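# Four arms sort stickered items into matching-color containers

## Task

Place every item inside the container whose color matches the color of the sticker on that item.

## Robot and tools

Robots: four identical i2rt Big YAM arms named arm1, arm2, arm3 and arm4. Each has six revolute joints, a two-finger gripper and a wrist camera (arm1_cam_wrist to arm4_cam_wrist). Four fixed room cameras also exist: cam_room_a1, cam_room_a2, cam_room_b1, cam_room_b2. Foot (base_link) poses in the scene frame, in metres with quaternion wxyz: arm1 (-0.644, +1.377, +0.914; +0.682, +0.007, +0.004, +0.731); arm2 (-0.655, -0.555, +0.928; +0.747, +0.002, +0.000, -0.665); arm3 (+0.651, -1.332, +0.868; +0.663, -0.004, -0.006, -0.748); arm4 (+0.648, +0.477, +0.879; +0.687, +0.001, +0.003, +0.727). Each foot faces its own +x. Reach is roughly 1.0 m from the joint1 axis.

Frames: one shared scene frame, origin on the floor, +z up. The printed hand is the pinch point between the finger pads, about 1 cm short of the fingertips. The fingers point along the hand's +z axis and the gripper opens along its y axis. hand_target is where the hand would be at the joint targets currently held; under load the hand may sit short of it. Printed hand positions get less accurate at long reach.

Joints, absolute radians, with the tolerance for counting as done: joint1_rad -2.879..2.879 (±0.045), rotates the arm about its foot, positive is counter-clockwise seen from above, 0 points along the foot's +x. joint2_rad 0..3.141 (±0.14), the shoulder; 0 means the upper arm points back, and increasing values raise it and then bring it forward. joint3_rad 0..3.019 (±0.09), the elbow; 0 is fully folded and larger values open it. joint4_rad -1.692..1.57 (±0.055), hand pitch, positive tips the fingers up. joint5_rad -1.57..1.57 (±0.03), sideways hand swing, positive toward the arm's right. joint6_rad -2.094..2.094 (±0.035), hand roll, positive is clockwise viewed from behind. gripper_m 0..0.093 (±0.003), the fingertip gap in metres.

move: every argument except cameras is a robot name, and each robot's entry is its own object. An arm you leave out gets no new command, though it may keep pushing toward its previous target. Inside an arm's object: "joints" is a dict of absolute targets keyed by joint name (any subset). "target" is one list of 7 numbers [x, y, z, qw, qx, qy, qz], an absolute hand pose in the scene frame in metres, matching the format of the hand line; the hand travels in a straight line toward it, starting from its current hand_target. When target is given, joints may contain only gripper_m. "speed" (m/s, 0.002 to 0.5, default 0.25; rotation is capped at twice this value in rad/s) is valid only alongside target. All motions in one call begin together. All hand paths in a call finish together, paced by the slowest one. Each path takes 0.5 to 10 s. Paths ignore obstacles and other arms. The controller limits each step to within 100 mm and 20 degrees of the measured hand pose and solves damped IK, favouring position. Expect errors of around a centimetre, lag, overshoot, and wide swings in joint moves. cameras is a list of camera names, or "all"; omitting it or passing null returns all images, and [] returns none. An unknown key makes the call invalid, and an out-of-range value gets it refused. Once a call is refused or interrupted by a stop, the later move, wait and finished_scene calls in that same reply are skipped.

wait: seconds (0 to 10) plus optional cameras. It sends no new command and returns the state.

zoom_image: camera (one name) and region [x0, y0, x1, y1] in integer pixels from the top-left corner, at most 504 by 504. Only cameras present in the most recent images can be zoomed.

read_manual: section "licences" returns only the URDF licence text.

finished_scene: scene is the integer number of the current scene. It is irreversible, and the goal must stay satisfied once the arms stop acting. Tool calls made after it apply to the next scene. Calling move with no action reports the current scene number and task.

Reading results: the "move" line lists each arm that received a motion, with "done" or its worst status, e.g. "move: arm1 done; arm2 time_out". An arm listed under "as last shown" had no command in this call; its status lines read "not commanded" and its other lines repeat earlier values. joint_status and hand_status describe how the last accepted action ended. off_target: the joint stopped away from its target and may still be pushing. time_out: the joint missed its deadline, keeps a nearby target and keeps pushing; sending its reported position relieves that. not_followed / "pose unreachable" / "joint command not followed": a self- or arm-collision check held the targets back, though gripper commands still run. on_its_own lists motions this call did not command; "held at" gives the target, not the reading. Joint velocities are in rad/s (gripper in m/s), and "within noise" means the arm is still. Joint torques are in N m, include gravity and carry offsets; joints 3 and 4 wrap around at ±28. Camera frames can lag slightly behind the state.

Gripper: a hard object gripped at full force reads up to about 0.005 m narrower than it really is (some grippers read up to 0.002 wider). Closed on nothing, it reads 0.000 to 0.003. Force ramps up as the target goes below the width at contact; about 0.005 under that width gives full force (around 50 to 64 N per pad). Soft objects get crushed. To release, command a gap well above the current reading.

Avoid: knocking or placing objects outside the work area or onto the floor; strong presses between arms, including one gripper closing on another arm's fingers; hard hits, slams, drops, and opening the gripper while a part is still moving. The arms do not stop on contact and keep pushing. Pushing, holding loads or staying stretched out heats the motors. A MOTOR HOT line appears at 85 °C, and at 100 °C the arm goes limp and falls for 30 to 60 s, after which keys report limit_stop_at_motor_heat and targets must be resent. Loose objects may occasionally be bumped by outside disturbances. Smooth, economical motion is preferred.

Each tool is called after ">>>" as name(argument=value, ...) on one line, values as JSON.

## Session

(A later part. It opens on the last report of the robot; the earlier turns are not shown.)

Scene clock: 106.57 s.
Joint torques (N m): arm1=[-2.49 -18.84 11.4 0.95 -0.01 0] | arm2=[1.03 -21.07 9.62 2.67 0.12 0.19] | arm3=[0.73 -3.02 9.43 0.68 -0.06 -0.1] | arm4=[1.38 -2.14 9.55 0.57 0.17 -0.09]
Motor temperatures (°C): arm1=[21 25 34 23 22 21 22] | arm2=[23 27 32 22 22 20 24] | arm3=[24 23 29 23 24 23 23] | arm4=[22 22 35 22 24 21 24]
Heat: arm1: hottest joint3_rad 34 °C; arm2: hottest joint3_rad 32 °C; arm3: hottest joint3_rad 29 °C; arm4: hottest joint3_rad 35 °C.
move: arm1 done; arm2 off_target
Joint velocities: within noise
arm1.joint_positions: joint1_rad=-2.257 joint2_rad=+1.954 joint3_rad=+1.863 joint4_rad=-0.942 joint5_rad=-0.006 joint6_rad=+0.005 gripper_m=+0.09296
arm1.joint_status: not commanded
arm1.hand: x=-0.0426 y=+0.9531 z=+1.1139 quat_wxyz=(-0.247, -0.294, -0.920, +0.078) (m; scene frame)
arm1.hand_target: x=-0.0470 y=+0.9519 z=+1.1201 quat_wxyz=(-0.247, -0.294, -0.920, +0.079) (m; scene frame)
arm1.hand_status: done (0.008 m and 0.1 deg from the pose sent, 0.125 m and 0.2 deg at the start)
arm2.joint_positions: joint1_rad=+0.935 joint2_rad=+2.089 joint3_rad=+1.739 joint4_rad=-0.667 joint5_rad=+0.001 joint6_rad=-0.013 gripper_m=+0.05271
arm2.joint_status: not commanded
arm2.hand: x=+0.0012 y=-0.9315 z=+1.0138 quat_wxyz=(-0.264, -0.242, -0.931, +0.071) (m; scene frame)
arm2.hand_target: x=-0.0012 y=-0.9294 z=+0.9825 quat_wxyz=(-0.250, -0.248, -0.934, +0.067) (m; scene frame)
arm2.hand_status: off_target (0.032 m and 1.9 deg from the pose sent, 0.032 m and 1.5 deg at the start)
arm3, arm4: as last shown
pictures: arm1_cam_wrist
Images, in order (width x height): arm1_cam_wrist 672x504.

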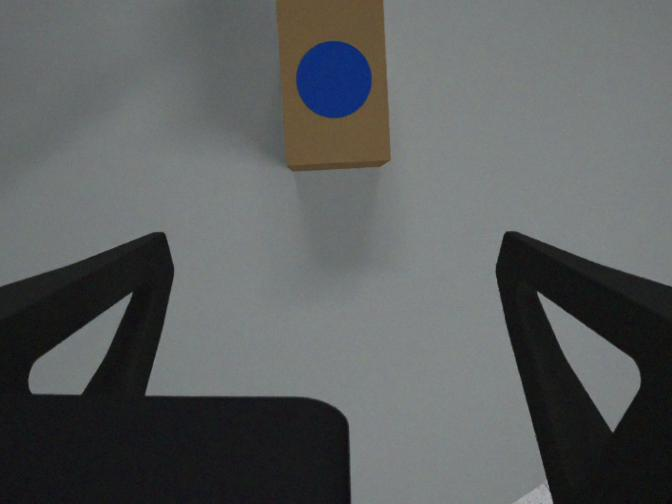

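>>> move(arm1={"joints":{"joint2_rad":1.0,"joint3_rad":1.02,"joint4_rad":-1.06}}, arm2={"joints":{"gripper_m":0.093}}, cameras=[])

>>> move(arm2={"target":[-0.055,-0.90,1.115,0.2501,0.2483,0.9335,-0.0665],"speed":0.15}, arm4={"target":[0.043,0.906,1.12,-0.0761,0.9232,-0.284,-0.2474]}, cameras=["arm2_cam_wrist","arm4_cam_wrist"])

Scene clock: 114.90 s.
Joint torques (N m): arm1=[-2.67 -4.6 11.73 0.9 -0.07 -0.04] | arm2=[0.91 -21.07 9.59 2.59 0.14 0.19] | arm3=[0.67 -3.02 9.4 0.69 -0.06 -0.11] | arm4=[0.85 -1.85 9.76 0.46 0.14 -0.05]
Motor temperatures (°C): arm1=[21 25 33 23 22 21 22] | arm2=[23 27 31 22 22 20 24] | arm3=[24 23 29 23 24 23 23] | arm4=[22 22 35 22 24 21 24]
Heat: arm1: hottest joint3_rad 33 °C; arm2: hottest joint3_rad 31 °C; arm3: hottest joint3_rad 29 °C; arm4: hottest joint3_rad 35 °C.
move: arm1 done; arm2 done
Joint velocities: within noise
arm1.joint_positions: joint1_rad=-2.257 joint2_rad=+1.006 joint3_rad=+1.015 joint4_rad=-1.053 joint5_rad=-0.006 joint6_rad=+0.005 gripper_m=+0.09296
arm1.joint_status: all done
arm1.hand: x=-0.3275 y=+1.1559 z=+1.1861 quat_wxyz=(-0.242, -0.295, -0.921, +0.077) (m; scene frame)
arm1.hand_target: x=-0.3295 y=+1.1553 z=+1.1900 quat_wxyz=(-0.243, -0.294, -0.921, +0.078) (m; scene frame)
arm1.hand_status: not commanded
arm2.joint_positions: joint1_rad=+0.935 joint2_rad=+2.089 joint3_rad=+1.739 joint4_rad=-0.665 joint5_rad=+0.001 joint6_rad=-0.013 gripper_m=+0.09294
arm2.joint_status: all done
arm2.hand: x=+0.0016 y=-0.9317 z=+1.0140 quat_wxyz=(-0.265, -0.242, -0.931, +0.071) (m; scene frame)
arm2.hand_target: x=-0.0012 y=-0.9294 z=+0.9826 quat_wxyz=(-0.250, -0.248, -0.934, +0.067) (m; scene frame)
arm2.hand_status: not commanded
arm3, arm4: as last shown
pictures: none
No camera images: "cameras" was empty.

Scene clock: 117.63 s.
Joint torques (N m): arm1=[-1.9 -3.9 11.99 0.84 -0.02 0] | arm2=[0.91 -22.3 10.09 1.22 0.11 0.16] | arm3=[0.73 -2.96 9.37 0.69 -0.06 -0.11] | arm4=[-0.09 -22.12 12.82 0.49 0.01 -0.11]
Motor temperatures (°C): arm1=[21 25 33 23 22 21 22] | arm2=[23 27 31 22 22 20 24] | arm3=[24 23 29 23 24 23 23] | arm4=[22 22 35 22 24 21 24]
Heat: arm1: hottest joint3_rad 33 °C; arm2: hottest joint3_rad 31 °C; arm3: hottest joint3_rad 29 °C; arm4: hottest joint3_rad 35 °C.
move: arm2 done; arm4 off_target
Joint velocities: within noise
arm1, arm3: as last shown
arm2.joint_positions: joint1_rad=+0.935 joint2_rad=+1.866 joint3_rad=+1.677 joint4_rad=-0.837 joint5_rad=+0.001 joint6_rad=-0.011 gripper_m=+0.09294
arm2.joint_status: not commanded
arm2.hand: x=-0.0483 y=-0.9036 z=+1.1193 quat_wxyz=(-0.260, -0.243, -0.932, +0.069) (m; scene frame)
arm2.hand_target: x=-0.0550 y=-0.9001 z=+1.1150 quat_wxyz=(-0.250, -0.248, -0.933, +0.067) (m; scene frame)
arm2.hand_status: done (0.009 m and 1.4 deg from the pose sent, 0.120 m and 1.9 deg at the start)
arm4.joint_positions: joint1_rad=+0.907 joint2_rad=+1.970 joint3_rad=+1.936 joint4_rad=-1.043 joint5_rad=-0.002 joint6_rad=-0.004 gripper_m=+0.09402
arm4.joint_status: not commanded
arm4.hand: x=+0.0495 y=+0.8947 z=+1.1042 quat_wxyz=(-0.070, +0.926, -0.288, -0.235) (m; scene frame)
arm4.hand_target: x=+0.0437 y=+0.9054 z=+1.1200 quat_wxyz=(-0.076, +0.923, -0.284, -0.248) (m; scene frame)
arm4.hand_status: off_target (0.020 m and 1.6 deg from the pose sent, 0.468 m and 1.0 deg at the start)
pictures: arm2_cam_wrist, arm4_cam_wrist
Images, in order (width x height): arm2_cam_wrist 672x504, arm4_cam_wrist 672x504.

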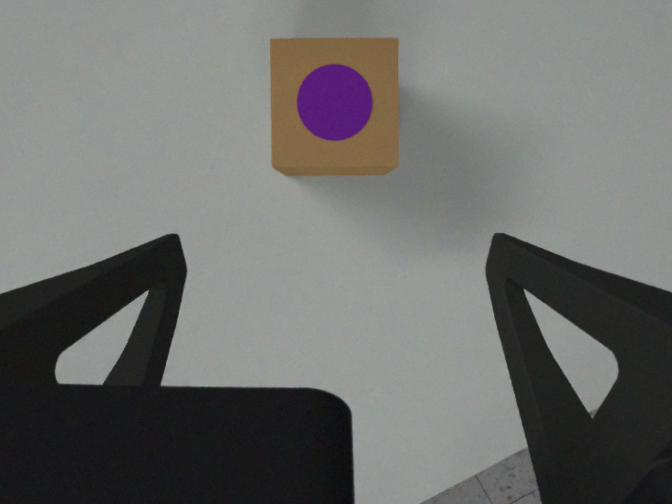

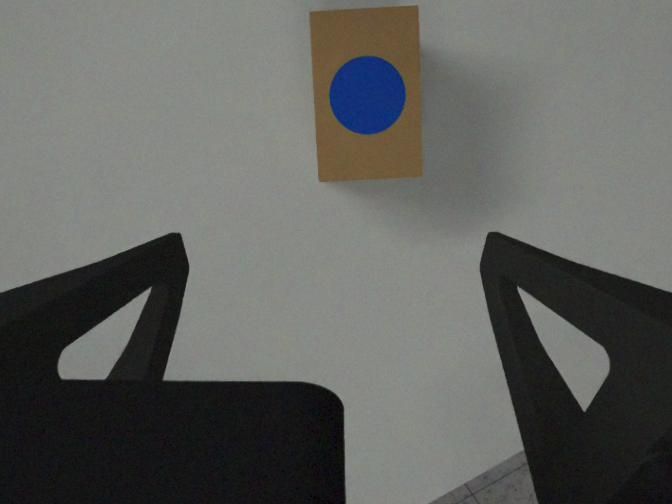

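>>> move(arm2={"joints":{"joint2_rad":1.0,"joint3_rad":1.02,"joint4_rad":-1.06}}, arm3={"target":[0.049,-0.959,1.12,-0.0666,0.9334,-0.2483,-0.2501]}, arm4={"target":[-0.003,0.953,1.017,-0.0761,0.9232,-0.284,-0.2474],"speed":0.12}, cameras=["arm3_cam_wrist","arm4_cam_wrist"])

Scene clock: 131.67 s.
Joint torques (N m): arm1=[-2.43 -4.37 12.01 0.91 -0.05 -0.02] | arm2=[0.79 -7.3 10.28 1.46 0.11 0.16] | arm3=[0.91 -22.07 14.01 0.59 -0.09 -0.12] | arm4=[0.38 -23.3 12.59 1.28 -0.05 -0.09]
Motor temperatures (°C): arm1=[21 25 34 23 22 21 22] | arm2=[23 27 31 22 22 20 23] | arm3=[24 23 29 23 24 23 23] | arm4=[22 22 38 22 24 21 24]
Heat: arm1: hottest joint3_rad 34 °C; arm2: hottest joint3_rad 31 °C; arm3: hottest joint3_rad 29 °C; arm4: hottest joint3_rad 38 °C.
move: arm2 done; arm3 off_target; arm4 off_target
Joint velocities: within noise
arm1: as last shown
arm2.joint_positions: joint1_rad=+0.935 joint2_rad=+0.998 joint3_rad=+1.035 joint4_rad=-1.050 joint5_rad=+0.001 joint6_rad=-0.011 gripper_m=+0.09294
arm2.joint_status: all done
arm2.hand: x=-0.3212 y=-0.7481 z=+1.2190 quat_wxyz=(-0.266, -0.242, -0.930, +0.071) (m; scene frame)
arm2.hand_target: x=-0.3255 y=-0.7460 z=+1.2097 quat_wxyz=(-0.254, -0.248, -0.932, +0.068) (m; scene frame)
arm2.hand_status: not commanded
arm3.joint_positions: joint1_rad=-1.994 joint2_rad=+1.867 joint3_rad=+1.805 joint4_rad=-1.025 joint5_rad=-0.003 joint6_rad=-0.025 gripper_m=+0.09403
arm3.joint_status: not commanded
arm3.hand: x=+0.0576 y=-0.9700 z=+1.0930 quat_wxyz=(+0.059, -0.939, +0.250, +0.228) (m; scene frame)
arm3.hand_target: x=+0.0502 y=-0.9598 z=+1.1202 quat_wxyz=(+0.067, -0.933, +0.248, +0.251) (m; scene frame)
arm3.hand_status: off_target (0.030 m and 2.8 deg from the pose sent, 0.428 m and 1.9 deg at the start)
arm4.joint_positions: joint1_rad=+0.889 joint2_rad=+2.179 joint3_rad=+2.046 joint4_rad=-0.948 joint5_rad=-0.009 joint6_rad=-0.019 gripper_m=+0.09402
arm4.joint_status: not commanded
arm4.hand: x=+0.0090 y=+0.9384 z=+1.0155 quat_wxyz=(-0.070, +0.926, -0.289, -0.233) (m; scene frame)
arm4.hand_target: x=-0.0019 y=+0.9524 z=+1.0172 quat_wxyz=(-0.076, +0.923, -0.284, -0.248) (m; scene frame)
arm4.hand_status: off_target (0.019 m and 1.9 deg from the pose sent, 0.117 m and 1.6 deg at the start)
pictures: arm3_cam_wrist, arm4_cam_wrist
Images, in order (width x height): arm3_cam_wrist 672x504, arm4_cam_wrist 672x504.

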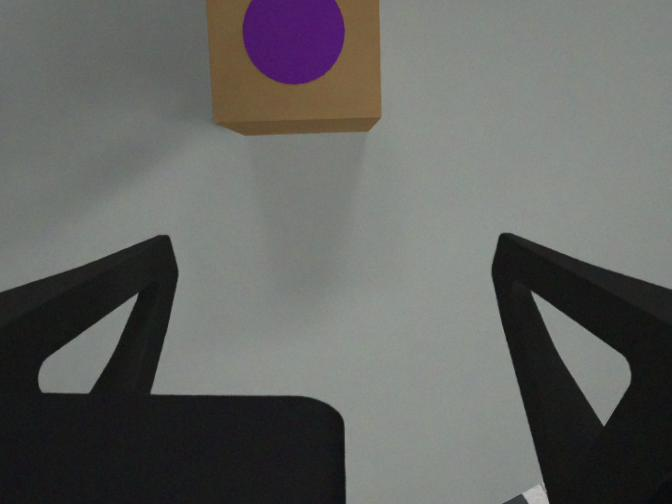

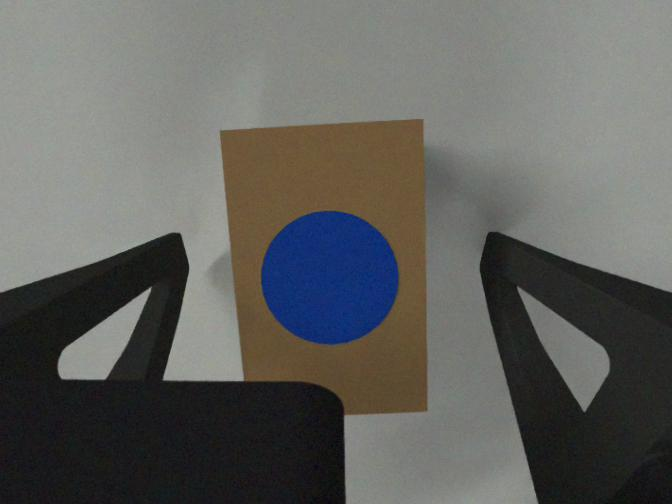

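>>> move(arm3={"target":[-0.022,-0.938,1.036,-0.0666,0.9334,-0.2483,-0.2501],"speed":0.12}, arm4={"joints":{"gripper_m":0.03}}, cameras=["arm3_cam_wrist"])

Scene clock: 137.97 s.
Joint torques (N m): arm1=[-2.55 -3.72 11.9 1.07 -0.05 -0.04] | arm2=[0.79 -7.12 10.26 1.42 0.11 0.16] | arm3=[2.67 -23.36 13.85 1.35 0.11 0.01] | arm4=[0.03 -23.36 12.56 1.26 -0.04 -0.07]
Motor temperatures (°C): arm1=[21 25 34 23 22 21 21] | arm2=[23 27 31 22 22 20 23] | arm3=[24 24 30 23 24 23 23] | arm4=[22 23 38 22 24 21 25]
Heat: arm1: hottest joint3_rad 34 °C; arm2: hottest joint3_rad 31 °C; arm3: hottest joint3_rad 30 °C; arm4: hottest joint3_rad 38 °C.
move: arm3 off_target; arm4 off_target
Joint velocities: within noise
arm1, arm2: as last shown
arm3.joint_positions: joint1_rad=-1.989 joint2_rad=+2.080 joint3_rad=+1.951 joint4_rad=-0.954 joint5_rad=+0.005 joint6_rad=-0.016 gripper_m=+0.09401
arm3.joint_status: not commanded
arm3.hand: x=-0.0005 y=-0.9386 z=+1.0225 quat_wxyz=(+0.062, -0.938, +0.253, +0.229) (m; scene frame)
arm3.hand_target: x=-0.0207 y=-0.9389 z=+1.0364 quat_wxyz=(+0.066, -0.933, +0.248, +0.251) (m; scene frame)
arm3.hand_status: off_target (0.025 m and 2.6 deg from the pose sent, 0.103 m and 2.8 deg at the start)
arm4.joint_positions: joint1_rad=+0.889 joint2_rad=+2.179 joint3_rad=+2.047 joint4_rad=-0.948 joint5_rad=-0.009 joint6_rad=-0.021 gripper_m=+0.04449
arm4.joint_status: gripper_m off_target (ended at +0.04452, target +0.03000)
arm4.hand: x=+0.0088 y=+0.9385 z=+1.0155 quat_wxyz=(-0.070, +0.926, -0.288, -0.233) (m; scene frame)
arm4.hand_target: x=-0.0018 y=+0.9524 z=+1.0171 quat_wxyz=(-0.076, +0.923, -0.284, -0.248) (m; scene frame)
arm4.hand_status: not commanded
pictures: arm3_cam_wrist
Images, in order (width x height): arm3_cam_wrist 672x504.

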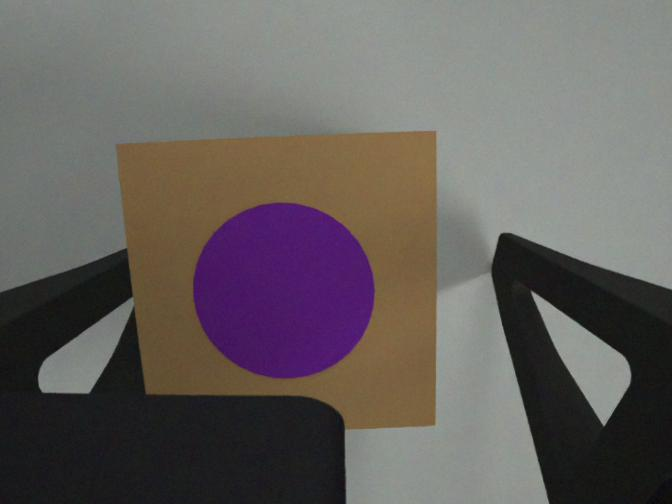

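>>> move(arm3={"joints":{"gripper_m":0.038}}, arm4={"target":[0.05,0.90,1.14,-0.0761,0.9232,-0.284,-0.2474]}, cameras=["arm3_cam_wrist","arm4_cam_wrist"])

>>> move(arm3={"target":[0.05,-0.962,1.15,-0.0666,0.9334,-0.2483,-0.2501]}, arm4={"joints":{"joint2_rad":0.74,"joint3_rad":1.0,"joint4_rad":-1.307,"joint5_rad":0,"joint6_rad":0}}, cameras=["arm3_cam_wrist"])

Scene clock: 144.70 s.
Joint torques (N m): arm1=[-2.32 -3.78 11.97 0.9 -0.05 -0.06] | arm2=[0.85 -7.06 10.26 1.43 0.1 0.17] | arm3=[2.43 -23.41 13.85 1.36 0.11 0.01] | arm4=[1.26 -21.89 9.59 0.66 0.19 0.09]
Motor temperatures (°C): arm1=[21 25 34 23 22 21 21] | arm2=[23 26 31 22 22 20 23] | arm3=[24 24 30 23 24 23 23] | arm4=[22 24 38 22 24 21 25]
Heat: arm1: hottest joint3_rad 34 °C; arm2: hottest joint3_rad 31 °C; arm3: hottest joint3_rad 30 °C; arm4: hottest joint3_rad 38 °C.
move: arm3 off_target; arm4 done
Joint velocities: within noise
arm1, arm2: as last shown
arm3.joint_positions: joint1_rad=-1.988 joint2_rad=+2.080 joint3_rad=+1.951 joint4_rad=-0.954 joint5_rad=+0.005 joint6_rad=-0.016 gripper_m=+0.05289
arm3.joint_status: gripper_m off_target (ended at +0.05292, target +0.03800)
arm3.hand: x=-0.0008 y=-0.9391 z=+1.0225 quat_wxyz=(+0.062, -0.938, +0.253, +0.229) (m; scene frame)
arm3.hand_target: x=-0.0208 y=-0.9390 z=+1.0364 quat_wxyz=(+0.066, -0.933, +0.248, +0.251) (m; scene frame)
arm3.hand_status: not commanded
arm4.joint_positions: joint1_rad=+0.894 joint2_rad=+1.944 joint3_rad=+1.999 joint4_rad=-1.086 joint5_rad=-0.007 joint6_rad=-0.021 gripper_m=+0.04449
arm4.joint_status: not commanded
arm4.hand: x=+0.0540 y=+0.9024 z=+1.1488 quat_wxyz=(-0.079, +0.921, -0.284, -0.256) (m; scene frame)
arm4.hand_target: x=+0.0501 y=+0.8999 z=+1.1399 quat_wxyz=(-0.076, +0.923, -0.284, -0.247) (m; scene frame)
arm4.hand_status: done (0.010 m and 1.0 deg from the pose sent, 0.137 m and 1.8 deg at the start)
pictures: arm3_cam_wrist, arm4_cam_wrist
Images, in order (width x height): arm3_cam_wrist 672x504, arm4_cam_wrist 672x504.

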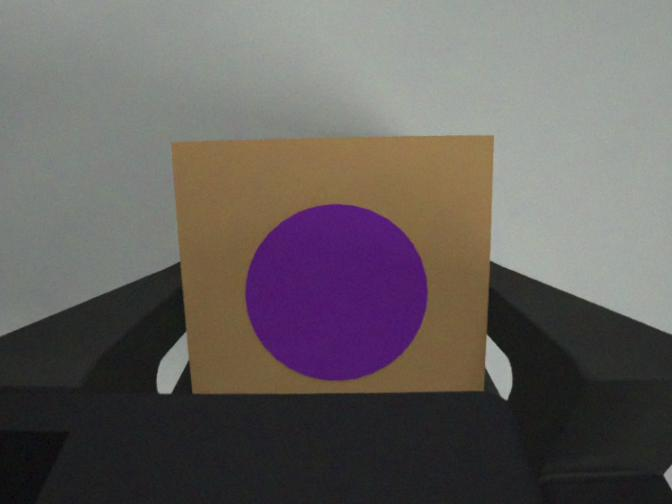

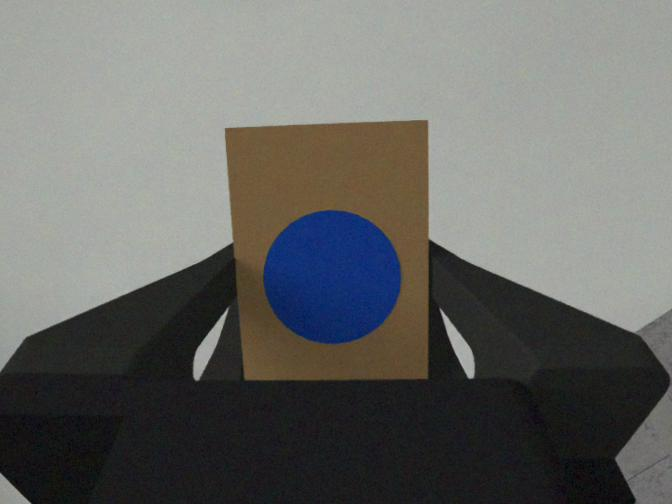

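Scene clock: 146.40 s.
Joint torques (N m): arm1=[-2.26 -4.54 11.95 1.11 -0.03 -0.02] | arm2=[0.73 -7.18 10.33 1.44 0.11 0.16] | arm3=[0.91 -21.3 9.46 0.79 -0.09 -0.13] | arm4=[1.26 -3.14 9.48 0.72 0.23 0.17]
Motor temperatures (°C): arm1=[21 25 34 23 22 21 21] | arm2=[23 26 31 22 22 20 23] | arm3=[24 24 30 23 24 23 23] | arm4=[22 24 37 22 24 21 25]
Heat: arm1: hottest joint3_rad 34 °C; arm2: hottest joint3_rad 31 °C; arm3: hottest joint3_rad 30 °C; arm4: hottest joint3_rad 37 °C.
move: arm3 done; arm4 done
Joint velocities: within noise
arm1, arm2: as last shown
arm3.joint_positions: joint1_rad=-1.988 joint2_rad=+1.859 joint3_rad=+1.939 joint4_rad=-1.106 joint5_rad=-0.001 joint6_rad=-0.021 gripper_m=+0.05290
arm3.joint_status: not commanded
arm3.hand: x=+0.0471 y=-0.9673 z=+1.1562 quat_wxyz=(+0.067, -0.932, +0.248, +0.256) (m; scene frame)
arm3.hand_target: x=+0.0499 y=-0.9621 z=+1.1500 quat_wxyz=(+0.067, -0.933, +0.248, +0.250) (m; scene frame)
arm3.hand_status: done (0.009 m and 0.8 deg from the pose sent, 0.139 m and 2.6 deg at the start)
arm4.joint_positions: joint1_rad=+0.894 joint2_rad=+0.748 joint3_rad=+0.991 joint4_rad=-1.303 joint5_rad=-0.004 joint6_rad=-0.014 gripper_m=+0.04449
arm4.joint_status: all done
arm4.hand: x=+0.4204 y=+0.6418 z=+1.1949 quat_wxyz=(-0.075, +0.923, -0.289, -0.242) (m; scene frame)
arm4.hand_target: x=+0.4207 y=+0.6401 z=+1.2010 quat_wxyz=(-0.076, +0.920, -0.292, -0.249) (m; scene frame)
arm4.hand_status: not commanded
pictures: arm3_cam_wrist
Images, in order (width x height): arm3_cam_wrist 672x504.

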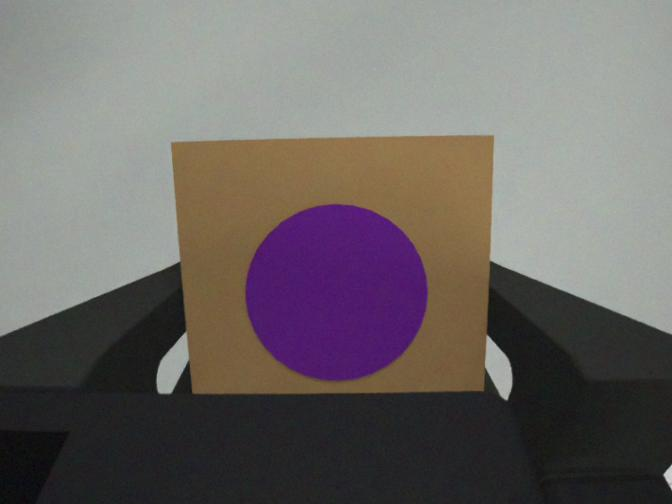

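>>> move(arm3={"joints":{"joint2_rad":0.74,"joint3_rad":1.0,"joint4_rad":-1.307,"joint5_rad":0,"joint6_rad":0}}, arm4={"joints":{"joint1_rad":-1.906}}, cameras=[])

>>> move(arm3={"joints":{"joint1_rad":1.786}}, arm4={"target":[1.14,0.335,0.82,0.2563,0.1345,0.9565,-0.036]}, cameras=["arm3_cam_wrist","arm4_cam_wrist"])

Scene clock: 159.83 s.
Joint torques (N m): arm1=[-2.08 -4.19 11.92 0.83 -0.08 -0.06] | arm2=[0.73 -7.18 10.28 1.42 0.11 0.17] | arm3=[0.56 -3.02 9.31 0.96 0.06 0.03] | arm4=[0.32 -2.96 9.5 0.66 0.04 0.17]
Motor temperatures (°C): arm1=[21 25 34 23 22 21 21] | arm2=[23 26 31 22 22 20 23] | arm3=[24 25 29 23 24 23 24] | arm4=[22 24 36 22 24 21 25]
Heat: arm1: hottest joint3_rad 34 °C; arm2: hottest joint3_rad 31 °C; arm3: hottest joint3_rad 29 °C; arm4: hottest joint3_rad 36 °C.
move: arm3 done; arm4 done
Joint velocities: within noise
arm1, arm2: as last shown
arm3.joint_positions: joint1_rad=-1.988 joint2_rad=+0.745 joint3_rad=+0.999 joint4_rad=-1.308 joint5_rad=-0.001 joint6_rad=-0.008 gripper_m=+0.05290
arm3.joint_status: all done
arm3.hand: x=+0.4096 y=-1.1832 z=+1.1845 quat_wxyz=(+0.062, -0.934, +0.255, +0.244) (m; scene frame)
arm3.hand_target: x=+0.4117 y=-1.1812 z=+1.1865 quat_wxyz=(+0.064, -0.931, +0.263, +0.247) (m; scene frame)
arm3.hand_status: not commanded
arm4.joint_positions: joint1_rad=-1.904 joint2_rad=+0.748 joint3_rad=+0.991 joint4_rad=-1.303 joint5_rad=+0.002 joint6_rad=-0.011 gripper_m=+0.04469
arm4.joint_status: all done
arm4.hand: x=+0.9197 y=+0.4007 z=+1.1934 quat_wxyz=(-0.248, -0.128, -0.960, +0.039) (m; scene frame)
arm4.hand_target: x=+0.9185 y=+0.4010 z=+1.1995 quat_wxyz=(-0.254, -0.134, -0.957, +0.038) (m; scene frame)
arm4.hand_status: not commanded
pictures: none
No camera images: "cameras" was empty.

Scene clock: 162.43 s.
Joint torques (N m): arm1=[-2.14 -3.55 11.9 0.88 -0.02 0.01] | arm2=[0.73 -7 10.25 1.43 0.11 0.15] | arm3=[2.08 -2.78 9.32 1.03 0.11 0] | arm4=[0.38 -14.04 7.04 1.31 -0.07 0.17]
Motor temperatures (°C): arm1=[21 25 34 23 22 21 21] | arm2=[23 26 31 22 22 20 23] | arm3=[24 25 30 23 24 23 24] | arm4=[22 24 36 22 24 21 26]
Heat: arm1: hottest joint3_rad 34 °C; arm2: hottest joint3_rad 31 °C; arm3: hottest joint3_rad 30 °C; arm4: hottest joint3_rad 36 °C.
move: arm3 done; arm4 off_target
Joint velocities: within noise
arm1, arm2: as last shown
arm3.joint_positions: joint1_rad=+1.776 joint2_rad=+0.745 joint3_rad=+0.999 joint4_rad=-1.308 joint5_rad=-0.002 joint6_rad=-0.005 gripper_m=+0.05289
arm3.joint_status: all done
arm3.hand: x=+0.9304 y=-1.3038 z=+1.1868 quat_wxyz=(-0.256, +0.045, -0.966, -0.004) (m; scene frame)
arm3.hand_target: x=+0.9294 y=-1.3014 z=+1.1888 quat_wxyz=(-0.259, +0.047, -0.965, -0.005) (m; scene frame)
arm3.hand_status: not commanded
arm4.joint_positions: joint1_rad=-1.904 joint2_rad=+1.826 joint3_rad=+0.788 joint4_rad=-0.052 joint5_rad=-0.002 joint6_rad=-0.011 gripper_m=+0.04469
arm4.joint_status: not commanded
arm4.hand: x=+1.1196 y=+0.3426 z=+0.8100 quat_wxyz=(-0.233, -0.128, -0.963, +0.035) (m; scene frame)
arm4.hand_target: x=+1.1392 y=+0.3352 z=+0.8206 quat_wxyz=(-0.256, -0.134, -0.957, +0.036) (m; scene frame)
arm4.hand_status: off_target (0.024 m and 2.8 deg from the pose sent, 0.438 m and 1.3 deg at the start)
pictures: arm3_cam_wrist, arm4_cam_wrist
Images, in order (width x height): arm3_cam_wrist 672x504, arm4_cam_wrist 672x504.

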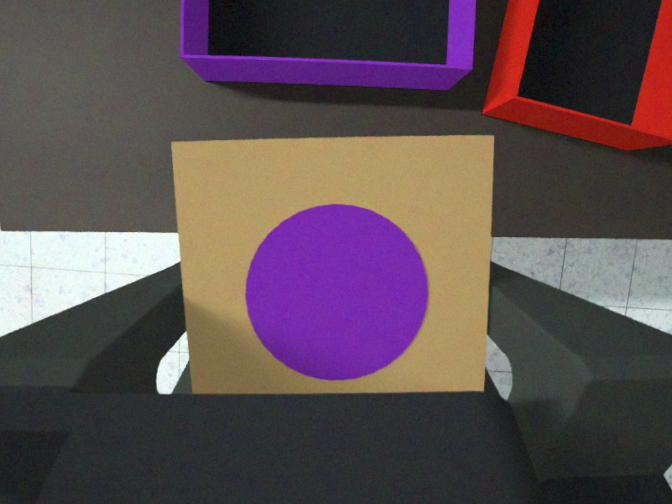

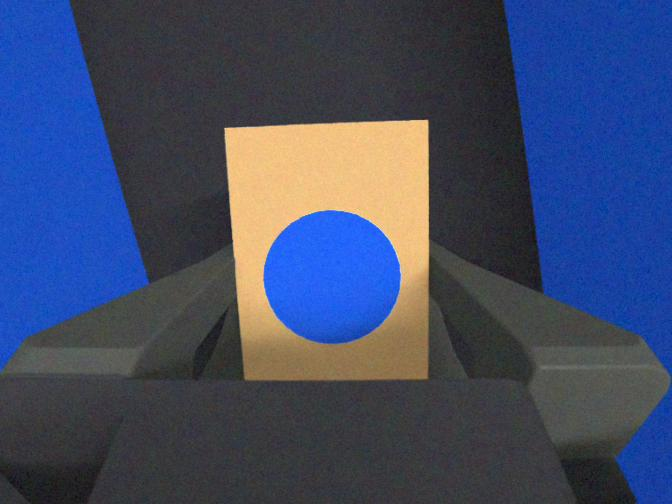

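>>> move(arm4={"target":[1.14,0.335,0.765,0.2563,0.1345,0.9565,-0.036],"speed":0.15}, arm3={"target":[1.20,-1.281,0.82,-0.2585,0.0455,-0.9648,-0.0122],"speed":0.3}, cameras=["arm3_cam_wrist","arm4_cam_wrist"])

Scene clock: 187.90 s.
Joint torques (N m): arm1=[-2.2 -4.72 11.84 0.76 -0.04 -0.01] | arm2=[0.79 -7.12 10.32 1.43 0.1 0.16] | arm3=[1.49 -16.91 8.47 1.55 -0.06 0.02] | arm4=[0.26 -13.51 6.05 1.44 -0.05 0.16]
Motor temperatures (°C): arm1=[21 25 34 23 22 21 21] | arm2=[23 26 31 22 22 20 23] | arm3=[24 24 30 23 24 23 24] | arm4=[22 24 34 22 24 21 26]
Heat: arm1: hottest joint3_rad 34 °C; arm2: hottest joint3_rad 31 °C; arm3: hottest joint3_rad 30 °C; arm4: hottest joint3_rad 34 °C.
move: arm3 off_target; arm4 off_target
Joint velocities: within noise
arm1.joint_positions: joint1_rad=-2.257 joint2_rad=+1.006 joint3_rad=+1.015 joint4_rad=-1.053 joint5_rad=-0.006 joint6_rad=+0.005 gripper_m=+0.09296
arm1.joint_status: not commanded
arm1.hand: x=-0.3275 y=+1.1559 z=+1.1861 quat_wxyz=(-0.242, -0.295, -0.921, +0.077) (m; scene frame)
arm1.hand_target: x=-0.3295 y=+1.1553 z=+1.1900 quat_wxyz=(-0.243, -0.294, -0.921, +0.078) (m; scene frame)
arm1.hand_status: not commanded
arm2: as last shown
arm3.joint_positions: joint1_rad=+1.776 joint2_rad=+1.878 joint3_rad=+0.907 joint4_rad=-0.133 joint5_rad=-0.012 joint6_rad=-0.005 gripper_m=+0.05290
arm3.joint_status: not commanded
arm3.hand: x=+1.1765 y=-1.2866 z=+0.8037 quat_wxyz=(-0.231, +0.046, -0.972, -0.008) (m; scene frame)
arm3.hand_target: x=+1.1990 y=-1.2812 z=+0.8207 quat_wxyz=(-0.258, +0.045, -0.965, -0.012) (m; scene frame)
arm3.hand_status: off_target (0.029 m and 3.2 deg from the pose sent, 0.456 m and 1.0 deg at the start)
arm4.joint_positions: joint1_rad=-1.904 joint2_rad=+1.962 joint3_rad=+0.793 joint4_rad=+0.096 joint5_rad=-0.002 joint6_rad=-0.011 gripper_m=+0.04469
arm4.joint_status: not commanded
arm4.hand: x=+1.1242 y=+0.3412 z=+0.7643 quat_wxyz=(-0.242, -0.128, -0.961, +0.036) (m; scene frame)
arm4.hand_target: x=+1.1394 y=+0.3352 z=+0.7654 quat_wxyz=(-0.256, -0.134, -0.957, +0.036) (m; scene frame)
arm4.hand_status: off_target (0.017 m and 1.9 deg from the pose sent, 0.050 m and 2.8 deg at the start)
pictures: arm3_cam_wrist, arm4_cam_wrist
Images, in order (width x height): arm3_cam_wrist 672x504, arm4_cam_wrist 672x504.

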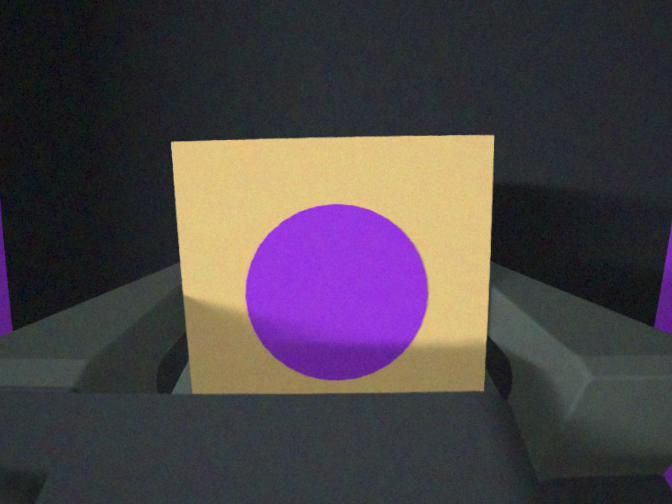

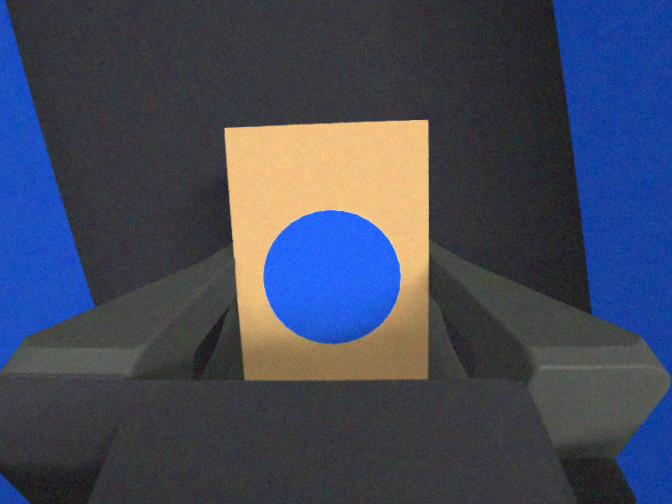

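>>> move(arm4={"target":[1.14,0.335,0.745,0.2563,0.1345,0.9565,-0.036],"speed":0.06}, arm3={"target":[1.208,-1.280,0.782,-0.2585,0.0455,-0.9648,-0.0122],"speed":0.1}, cameras=[])

>>> move(arm4={"target":[1.14,0.335,0.733,0.2563,0.1345,0.9565,-0.036],"speed":0.06}, arm3={"target":[1.208,-1.280,0.762,-0.2585,0.0455,-0.9648,-0.0122],"speed":0.06}, cameras=[])

>>> move(arm4={"joints":{"gripper_m":0.093}}, arm3={"target":[1.208,-1.280,0.749,-0.2585,0.0455,-0.9648,-0.0122],"speed":0.06}, cameras=["arm3_cam_wrist","arm4_cam_wrist"])

Scene clock: 196.63 s.
Joint torques (N m): arm1=[-2.2 -4.07 11.92 0.96 -0.02 0] | arm2=[0.73 -7.18 10.29 1.44 0.11 0.16] | arm3=[1.67 -17.32 8.03 1.62 -0.03 0.03] | arm4=[0.67 -14.8 5.38 1.39 -0.03 0.14]
Motor temperatures (°C): arm1=[21 24 35 23 22 21 21] | arm2=[23 26 32 22 22 20 23] | arm3=[24 25 30 23 24 23 24] | arm4=[22 24 33 22 24 21 26]
Heat: arm1: hottest joint3_rad 35 °C; arm2: hottest joint3_rad 32 °C; arm3: hottest joint3_rad 30 °C; arm4: hottest joint3_rad 33 °C.
move: arm3 off_target; arm4 off_target
Joint velocities: within noise
arm1, arm2: as last shown
arm3.joint_positions: joint1_rad=+1.776 joint2_rad=+1.974 joint3_rad=+0.927 joint4_rad=-0.051 joint5_rad=-0.012 joint6_rad=-0.003 gripper_m=+0.05290
arm3.joint_status: not commanded
arm3.hand: x=+1.1849 y=-1.2863 z=+0.7700 quat_wxyz=(-0.234, +0.046, -0.971, -0.009) (m; scene frame)
arm3.hand_target: x=+1.2072 y=-1.2801 z=+0.7829 quat_wxyz=(-0.259, +0.045, -0.965, -0.012) (m; scene frame)
arm3.hand_status: off_target (0.027 m and 2.9 deg from the pose sent, 0.039 m and 3.2 deg at the start)
arm4.joint_positions: joint1_rad=-1.904 joint2_rad=+2.021 joint3_rad=+0.803 joint4_rad=+0.147 joint5_rad=-0.002 joint6_rad=-0.011 gripper_m=+0.04469
arm4.joint_status: not commanded
arm4.hand: x=+1.1259 y=+0.3406 z=+0.7448 quat_wxyz=(-0.243, -0.128, -0.961, +0.036) (m; scene frame)
arm4.hand_target: x=+1.1396 y=+0.3352 z=+0.7455 quat_wxyz=(-0.256, -0.134, -0.957, +0.036) (m; scene frame)
arm4.hand_status: off_target (0.015 m and 1.8 deg from the pose sent, 0.026 m and 1.9 deg at the start)
pictures: none
No camera images: "cameras" was empty.

Scene clock: 197.80 s.
Joint torques (N m): arm1=[-2.43 -4.54 11.95 0.91 -0.08 -0.01] | arm2=[0.73 -7.06 10.29 1.44 0.11 0.16] | arm3=[1.73 -16.91 7.61 1.59 -0.01 0.03] | arm4=[0.62 -13.63 5.07 1.37 0.01 0.14]
Motor temperatures (°C): arm1=[21 24 35 23 22 21 21] | arm2=[23 25 32 22 22 20 23] | arm3=[24 25 30 23 24 23 24] | arm4=[22 24 33 22 24 21 26]
Heat: arm1: hottest joint3_rad 35 °C; arm2: hottest joint3_rad 32 °C; arm3: hottest joint3_rad 30 °C; arm4: hottest joint3_rad 33 °C.
move: arm3 off_target; arm4 off_target
Joint velocities: within noise
arm1: as last shown
arm2.joint_positions: joint1_rad=+0.935 joint2_rad=+0.998 joint3_rad=+1.035 joint4_rad=-1.050 joint5_rad=+0.001 joint6_rad=-0.011 gripper_m=+0.09294
arm2.joint_status: not commanded
arm2.hand: x=-0.3212 y=-0.7481 z=+1.2190 quat_wxyz=(-0.266, -0.242, -0.930, +0.071) (m; scene frame)
arm2.hand_target: x=-0.3255 y=-0.7460 z=+1.2097 quat_wxyz=(-0.254, -0.248, -0.932, +0.068) (m; scene frame)
arm2.hand_status: not commanded
arm3.joint_positions: joint1_rad=+1.776 joint2_rad=+2.018 joint3_rad=+0.931 joint4_rad=-0.004 joint5_rad=-0.012 joint6_rad=-0.003 gripper_m=+0.05290
arm3.joint_status: not commanded
arm3.hand: x=+1.1872 y=-1.2863 z=+0.7540 quat_wxyz=(-0.238, +0.045, -0.970, -0.009) (m; scene frame)
arm3.hand_target: x=+1.2073 y=-1.2801 z=+0.7626 quat_wxyz=(-0.258, +0.046, -0.965, -0.012) (m; scene frame)
arm3.hand_status: off_target (0.023 m and 2.5 deg from the pose sent, 0.025 m and 3.0 deg at the start)
arm4.joint_positions: joint1_rad=-1.904 joint2_rad=+2.042 joint3_rad=+0.814 joint4_rad=+0.179 joint5_rad=-0.002 joint6_rad=-0.010 gripper_m=+0.04469
arm4.joint_status: not commanded
arm4.hand: x=+1.1330 y=+0.3386 z=+0.7415 quat_wxyz=(-0.253, -0.128, -0.958, +0.038) (m; scene frame)
arm4.hand_target: x=+1.1396 y=+0.3352 z=+0.7332 quat_wxyz=(-0.256, -0.134, -0.957, +0.036) (m; scene frame)
arm4.hand_status: off_target (0.012 m and 0.9 deg from the pose sent, 0.019 m and 1.8 deg at the start)
pictures: none
No camera images: "cameras" was empty.

Scene clock: 198.77 s.
Joint torques (N m): arm1=[-1.96 -4.13 11.93 0.91 -0.05 -0.05] | arm2=[0.79 -7.18 10.3 1.39 0.11 0.16] | arm3=[1.61 -16.62 7.32 1.62 -0.01 0.02] | arm4=[0.56 -14.39 4.89 1.31 -0.01 0.15]
Motor temperatures (°C): arm1=[21 24 35 23 22 21 21] | arm2=[23 25 32 22 22 20 23] | arm3=[24 25 30 23 24 23 24] | arm4=[22 24 33 22 24 21 26]
Heat: arm1: hottest joint3_rad 35 °C; arm2: hottest joint3_rad 32 °C; arm3: hottest joint3_rad 30 °C; arm4: hottest joint3_rad 33 °C.
move: arm3 off_target; arm4 done
Joint velocities: within noise
arm1, arm2: as last shown
arm3.joint_positions: joint1_rad=+1.776 joint2_rad=+2.046 joint3_rad=+0.935 joint4_rad=+0.026 joint5_rad=-0.012 joint6_rad=-0.002 gripper_m=+0.05290
arm3.joint_status: not commanded
arm3.hand: x=+1.1892 y=-1.2863 z=+0.7442 quat_wxyz=(-0.241, +0.045, -0.970, -0.009) (m; scene frame)
arm3.hand_target: x=+1.2073 y=-1.2801 z=+0.7496 quat_wxyz=(-0.258, +0.045, -0.965, -0.012) (m; scene frame)
arm3.hand_status: off_target (0.020 m and 2.1 deg from the pose sent, 0.022 m and 2.5 deg at the start)
arm4.joint_positions: joint1_rad=-1.904 joint2_rad=+2.051 joint3_rad=+0.814 joint4_rad=+0.179 joint5_rad=-0.002 joint6_rad=-0.010 gripper_m=+0.09292
arm4.joint_status: all done
arm4.hand: x=+1.1307 y=+0.3393 z=+0.7371 quat_wxyz=(-0.249, -0.128, -0.959, +0.037) (m; scene frame)
arm4.hand_target: x=+1.1397 y=+0.3352 z=+0.7333 quat_wxyz=(-0.256, -0.134, -0.957, +0.036) (m; scene frame)
arm4.hand_status: not commanded
pictures: arm3_cam_wrist, arm4_cam_wrist
Images, in order (width x height): arm3_cam_wrist 672x504, arm4_cam_wrist 672x504.

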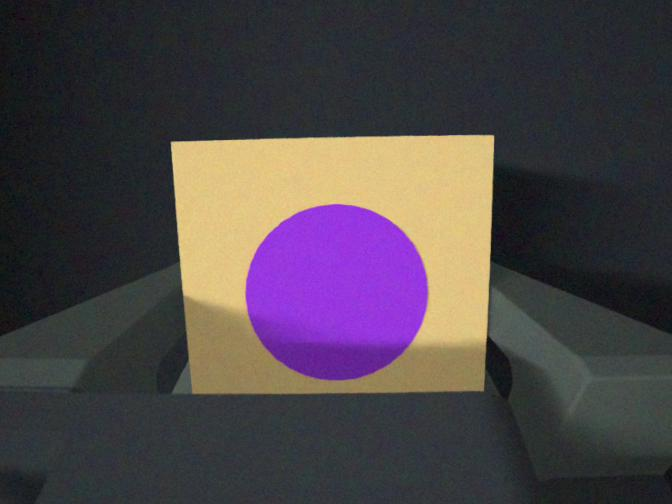

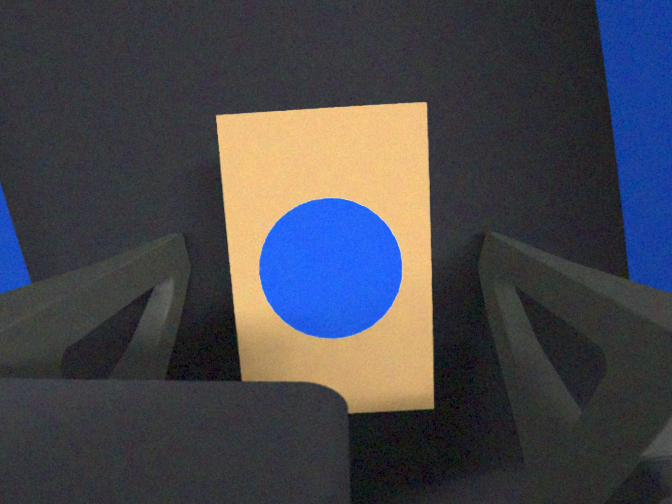

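>>> move(arm4={"target":[1.07,0.355,0.88,0.2563,0.1345,0.9565,-0.036]}, arm3={"target":[1.208,-1.280,0.736,-0.2585,0.0455,-0.9648,-0.0122],"speed":0.05}, cameras=[])

>>> move(arm3={"target":[1.208,-1.280,0.723,-0.2585,0.0455,-0.9648,-0.0122],"speed":0.05}, cameras=["arm3_cam_wrist","arm4_cam_wrist"])

Scene clock: 204.47 s.
Joint torques (N m): arm1=[-2.43 -4.13 11.9 0.92 0 -0.04] | arm2=[0.73 -7.06 10.29 1.44 0.11 0.17] | arm3=[1.61 -15.15 6.74 1.48 0.01 0.02] | arm4=[0.62 -10.34 5.85 0.4 -0.05 0.12]
Motor temperatures (°C): arm1=[21 24 35 23 22 21 21] | arm2=[23 25 32 22 22 20 23] | arm3=[24 25 29 23 24 23 24] | arm4=[22 24 32 22 24 21 26]
Heat: arm1: hottest joint3_rad 35 °C; arm2: hottest joint3_rad 32 °C; arm3: hottest joint3_rad 29 °C; arm4: hottest joint3_rad 32 °C.
move: arm3 off_target; arm4 done
Joint velocities: within noise
arm1, arm2: as last shown
arm3.joint_positions: joint1_rad=+1.776 joint2_rad=+2.061 joint3_rad=+0.947 joint4_rad=+0.060 joint5_rad=-0.012 joint6_rad=-0.002 gripper_m=+0.05291
arm3.joint_status: not commanded
arm3.hand: x=+1.1994 y=-1.2855 z=+0.7439 quat_wxyz=(-0.256, +0.045, -0.966, -0.010) (m; scene frame)
arm3.hand_target: x=+1.2076 y=-1.2801 z=+0.7362 quat_wxyz=(-0.259, +0.045, -0.965, -0.012) (m; scene frame)
arm3.hand_status: off_target (0.013 m and 0.4 deg from the pose sent, 0.021 m and 2.1 deg at the start)
arm4.joint_positions: joint1_rad=-1.904 joint2_rad=+1.525 joint3_rad=+0.644 joint4_rad=-0.144 joint5_rad=-0.003 joint6_rad=-0.010 gripper_m=+0.09292
arm4.joint_status: not commanded
arm4.hand: x=+1.0740 y=+0.3562 z=+0.8847 quat_wxyz=(-0.265, -0.127, -0.955, +0.039) (m; scene frame)
arm4.hand_target: x=+1.0700 y=+0.3551 z=+0.8801 quat_wxyz=(-0.256, -0.134, -0.957, +0.036) (m; scene frame)
arm4.hand_status: done (0.006 m and 1.4 deg from the pose sent, 0.156 m and 1.2 deg at the start)
pictures: none
No camera images: "cameras" was empty.

Scene clock: 205.43 s.
Joint torques (N m): arm1=[-2.43 -3.9 11.89 1.02 -0.05 -0.04] | arm2=[0.79 -7.12 10.28 1.43 0.1 0.16] | arm3=[1.67 -13.68 6.17 1.26 0.03 0.03] | arm4=[-0.26 -10.87 5.93 0.61 -0.05 0.14]
Motor temperatures (°C): arm1=[21 24 35 23 22 21 21] | arm2=[23 25 32 22 22 20 23] | arm3=[24 25 29 23 24 23 24] | arm4=[22 24 32 22 24 21 26]
Heat: arm1: hottest joint3_rad 35 °C; arm2: hottest joint3_rad 32 °C; arm3: hottest joint3_rad 29 °C; arm4: hottest joint3_rad 32 °C.
move: arm3 off_target
Joint velocities: within noise
arm1, arm2, arm4: as last shown
arm3.joint_positions: joint1_rad=+1.776 joint2_rad=+2.074 joint3_rad=+0.958 joint4_rad=+0.095 joint5_rad=-0.012 joint6_rad=-0.002 gripper_m=+0.05291
arm3.joint_status: not commanded
arm3.hand: x=+1.2093 y=-1.2846 z=+0.7441 quat_wxyz=(-0.271, +0.045, -0.961, -0.011) (m; scene frame)
arm3.hand_target: x=+1.2071 y=-1.2803 z=+0.7238 quat_wxyz=(-0.259, +0.045, -0.965, -0.012) (m; scene frame)
arm3.hand_status: off_target (0.022 m and 1.5 deg from the pose sent, 0.023 m and 0.4 deg at the start)
pictures: arm3_cam_wrist, arm4_cam_wrist
Images, in order (width x height): arm3_cam_wrist 672x504, arm4_cam_wrist 672x504.

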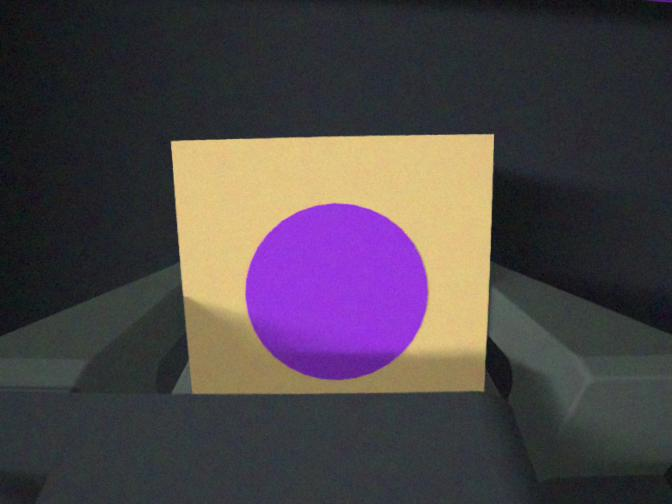

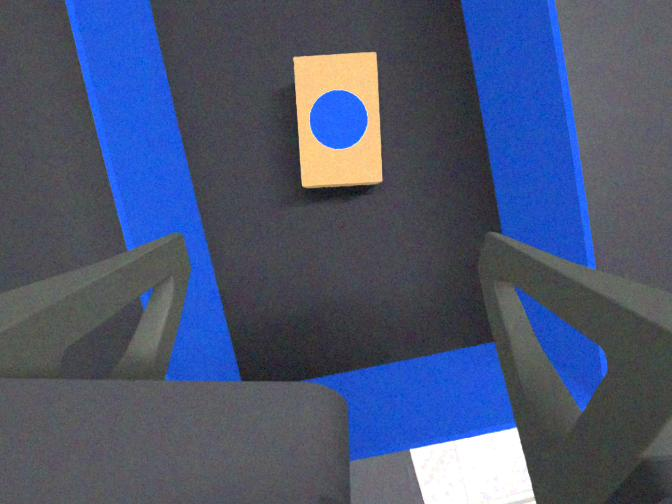

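Contact. Release.

>>> move(arm3={"joints":{"gripper_m":0.093}}, cameras=[])

>>> move(arm3={"target":[1.14,-1.287,0.87,-0.2585,0.0455,-0.9648,-0.0122]}, cameras=["arm3_cam_wrist"])

Scene clock: 208.57 s.
Joint torques (N m): arm1=[-2.2 -4.37 11.96 0.98 -0.03 -0.04] | arm2=[0.73 -7.12 10.29 1.4 0.11 0.17] | arm3=[1.79 -14.21 5.82 1.02 -0.08 -0.06] | arm4=[0.15 -10.11 5.9 0.54 -0.02 0.14]
Motor temperatures (°C): arm1=[21 24 35 23 22 21 21] | arm2=[23 25 32 22 22 20 23] | arm3=[24 25 29 23 24 23 24] | arm4=[22 24 32 22 24 21 26]
Heat: arm1: hottest joint3_rad 35 °C; arm2: hottest joint3_rad 32 °C; arm3: hottest joint3_rad 29 °C; arm4: hottest joint3_rad 32 °C.
move: arm3 done
Joint velocities: within noise
arm1, arm2, arm4: as last shown
arm3.joint_positions: joint1_rad=+1.775 joint2_rad=+2.080 joint3_rad=+0.962 joint4_rad=+0.101 joint5_rad=-0.010 joint6_rad=+0.007 gripper_m=+0.09295
arm3.joint_status: all done
arm3.hand: x=+1.2112 y=-1.2854 z=+0.7429 quat_wxyz=(-0.273, +0.040, -0.961, -0.010) (m; scene frame)
arm3.hand_target: x=+1.2070 y=-1.2801 z=+0.7237 quat_wxyz=(-0.259, +0.046, -0.965, -0.012) (m; scene frame)
arm3.hand_status: not commanded
pictures: none
No camera images: "cameras" was empty.

Scene clock: 209.93 s.
Joint torques (N m): arm1=[-2.32 -4.48 11.78 1.03 -0.01 -0.02] | arm2=[0.73 -7.12 10.29 1.43 0.11 0.17] | arm3=[1.38 -12.86 6.15 0.8 -0.07 -0.11] | arm4=[0.09 -10.75 5.91 0.49 -0.05 0.14]
Motor temperatures (°C): arm1=[21 24 35 23 22 21 21] | arm2=[23 25 32 22 22 20 23] | arm3=[24 25 29 23 24 23 24] | arm4=[22 24 32 22 24 21 26]
Heat: arm1: hottest joint3_rad 35 °C; arm2: hottest joint3_rad 32 °C; arm3: hottest joint3_rad 29 °C; arm4: hottest joint3_rad 32 °C.
move: arm3 done
Joint velocities: within noise
arm1, arm2, arm4: as last shown
arm3.joint_positions: joint1_rad=+1.775 joint2_rad=+1.633 joint3_rad=+0.795 joint4_rad=-0.188 joint5_rad=-0.014 joint6_rad=+0.007 gripper_m=+0.09297
arm3.joint_status: not commanded
arm3.hand: x=+1.1453 y=-1.2883 z=+0.8776 quat_wxyz=(-0.269, +0.041, -0.962, -0.012) (m; scene frame)
arm3.hand_target: x=+1.1399 y=-1.2870 z=+0.8701 quat_wxyz=(-0.258, +0.046, -0.965, -0.012) (m; scene frame)
arm3.hand_status: done (0.009 m and 1.4 deg from the pose sent, 0.146 m and 1.8 deg at the start)
pictures: arm3_cam_wrist
Images, in order (width x height): arm3_cam_wrist 672x504.

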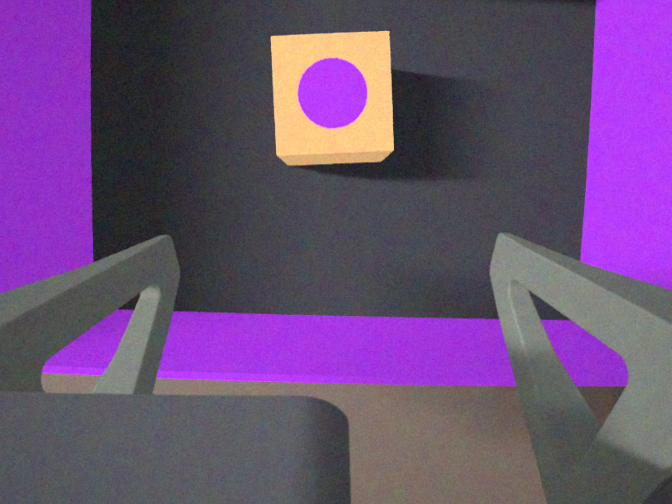

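>>> finished_scene(scene=2)

The scene is finished: the task was done.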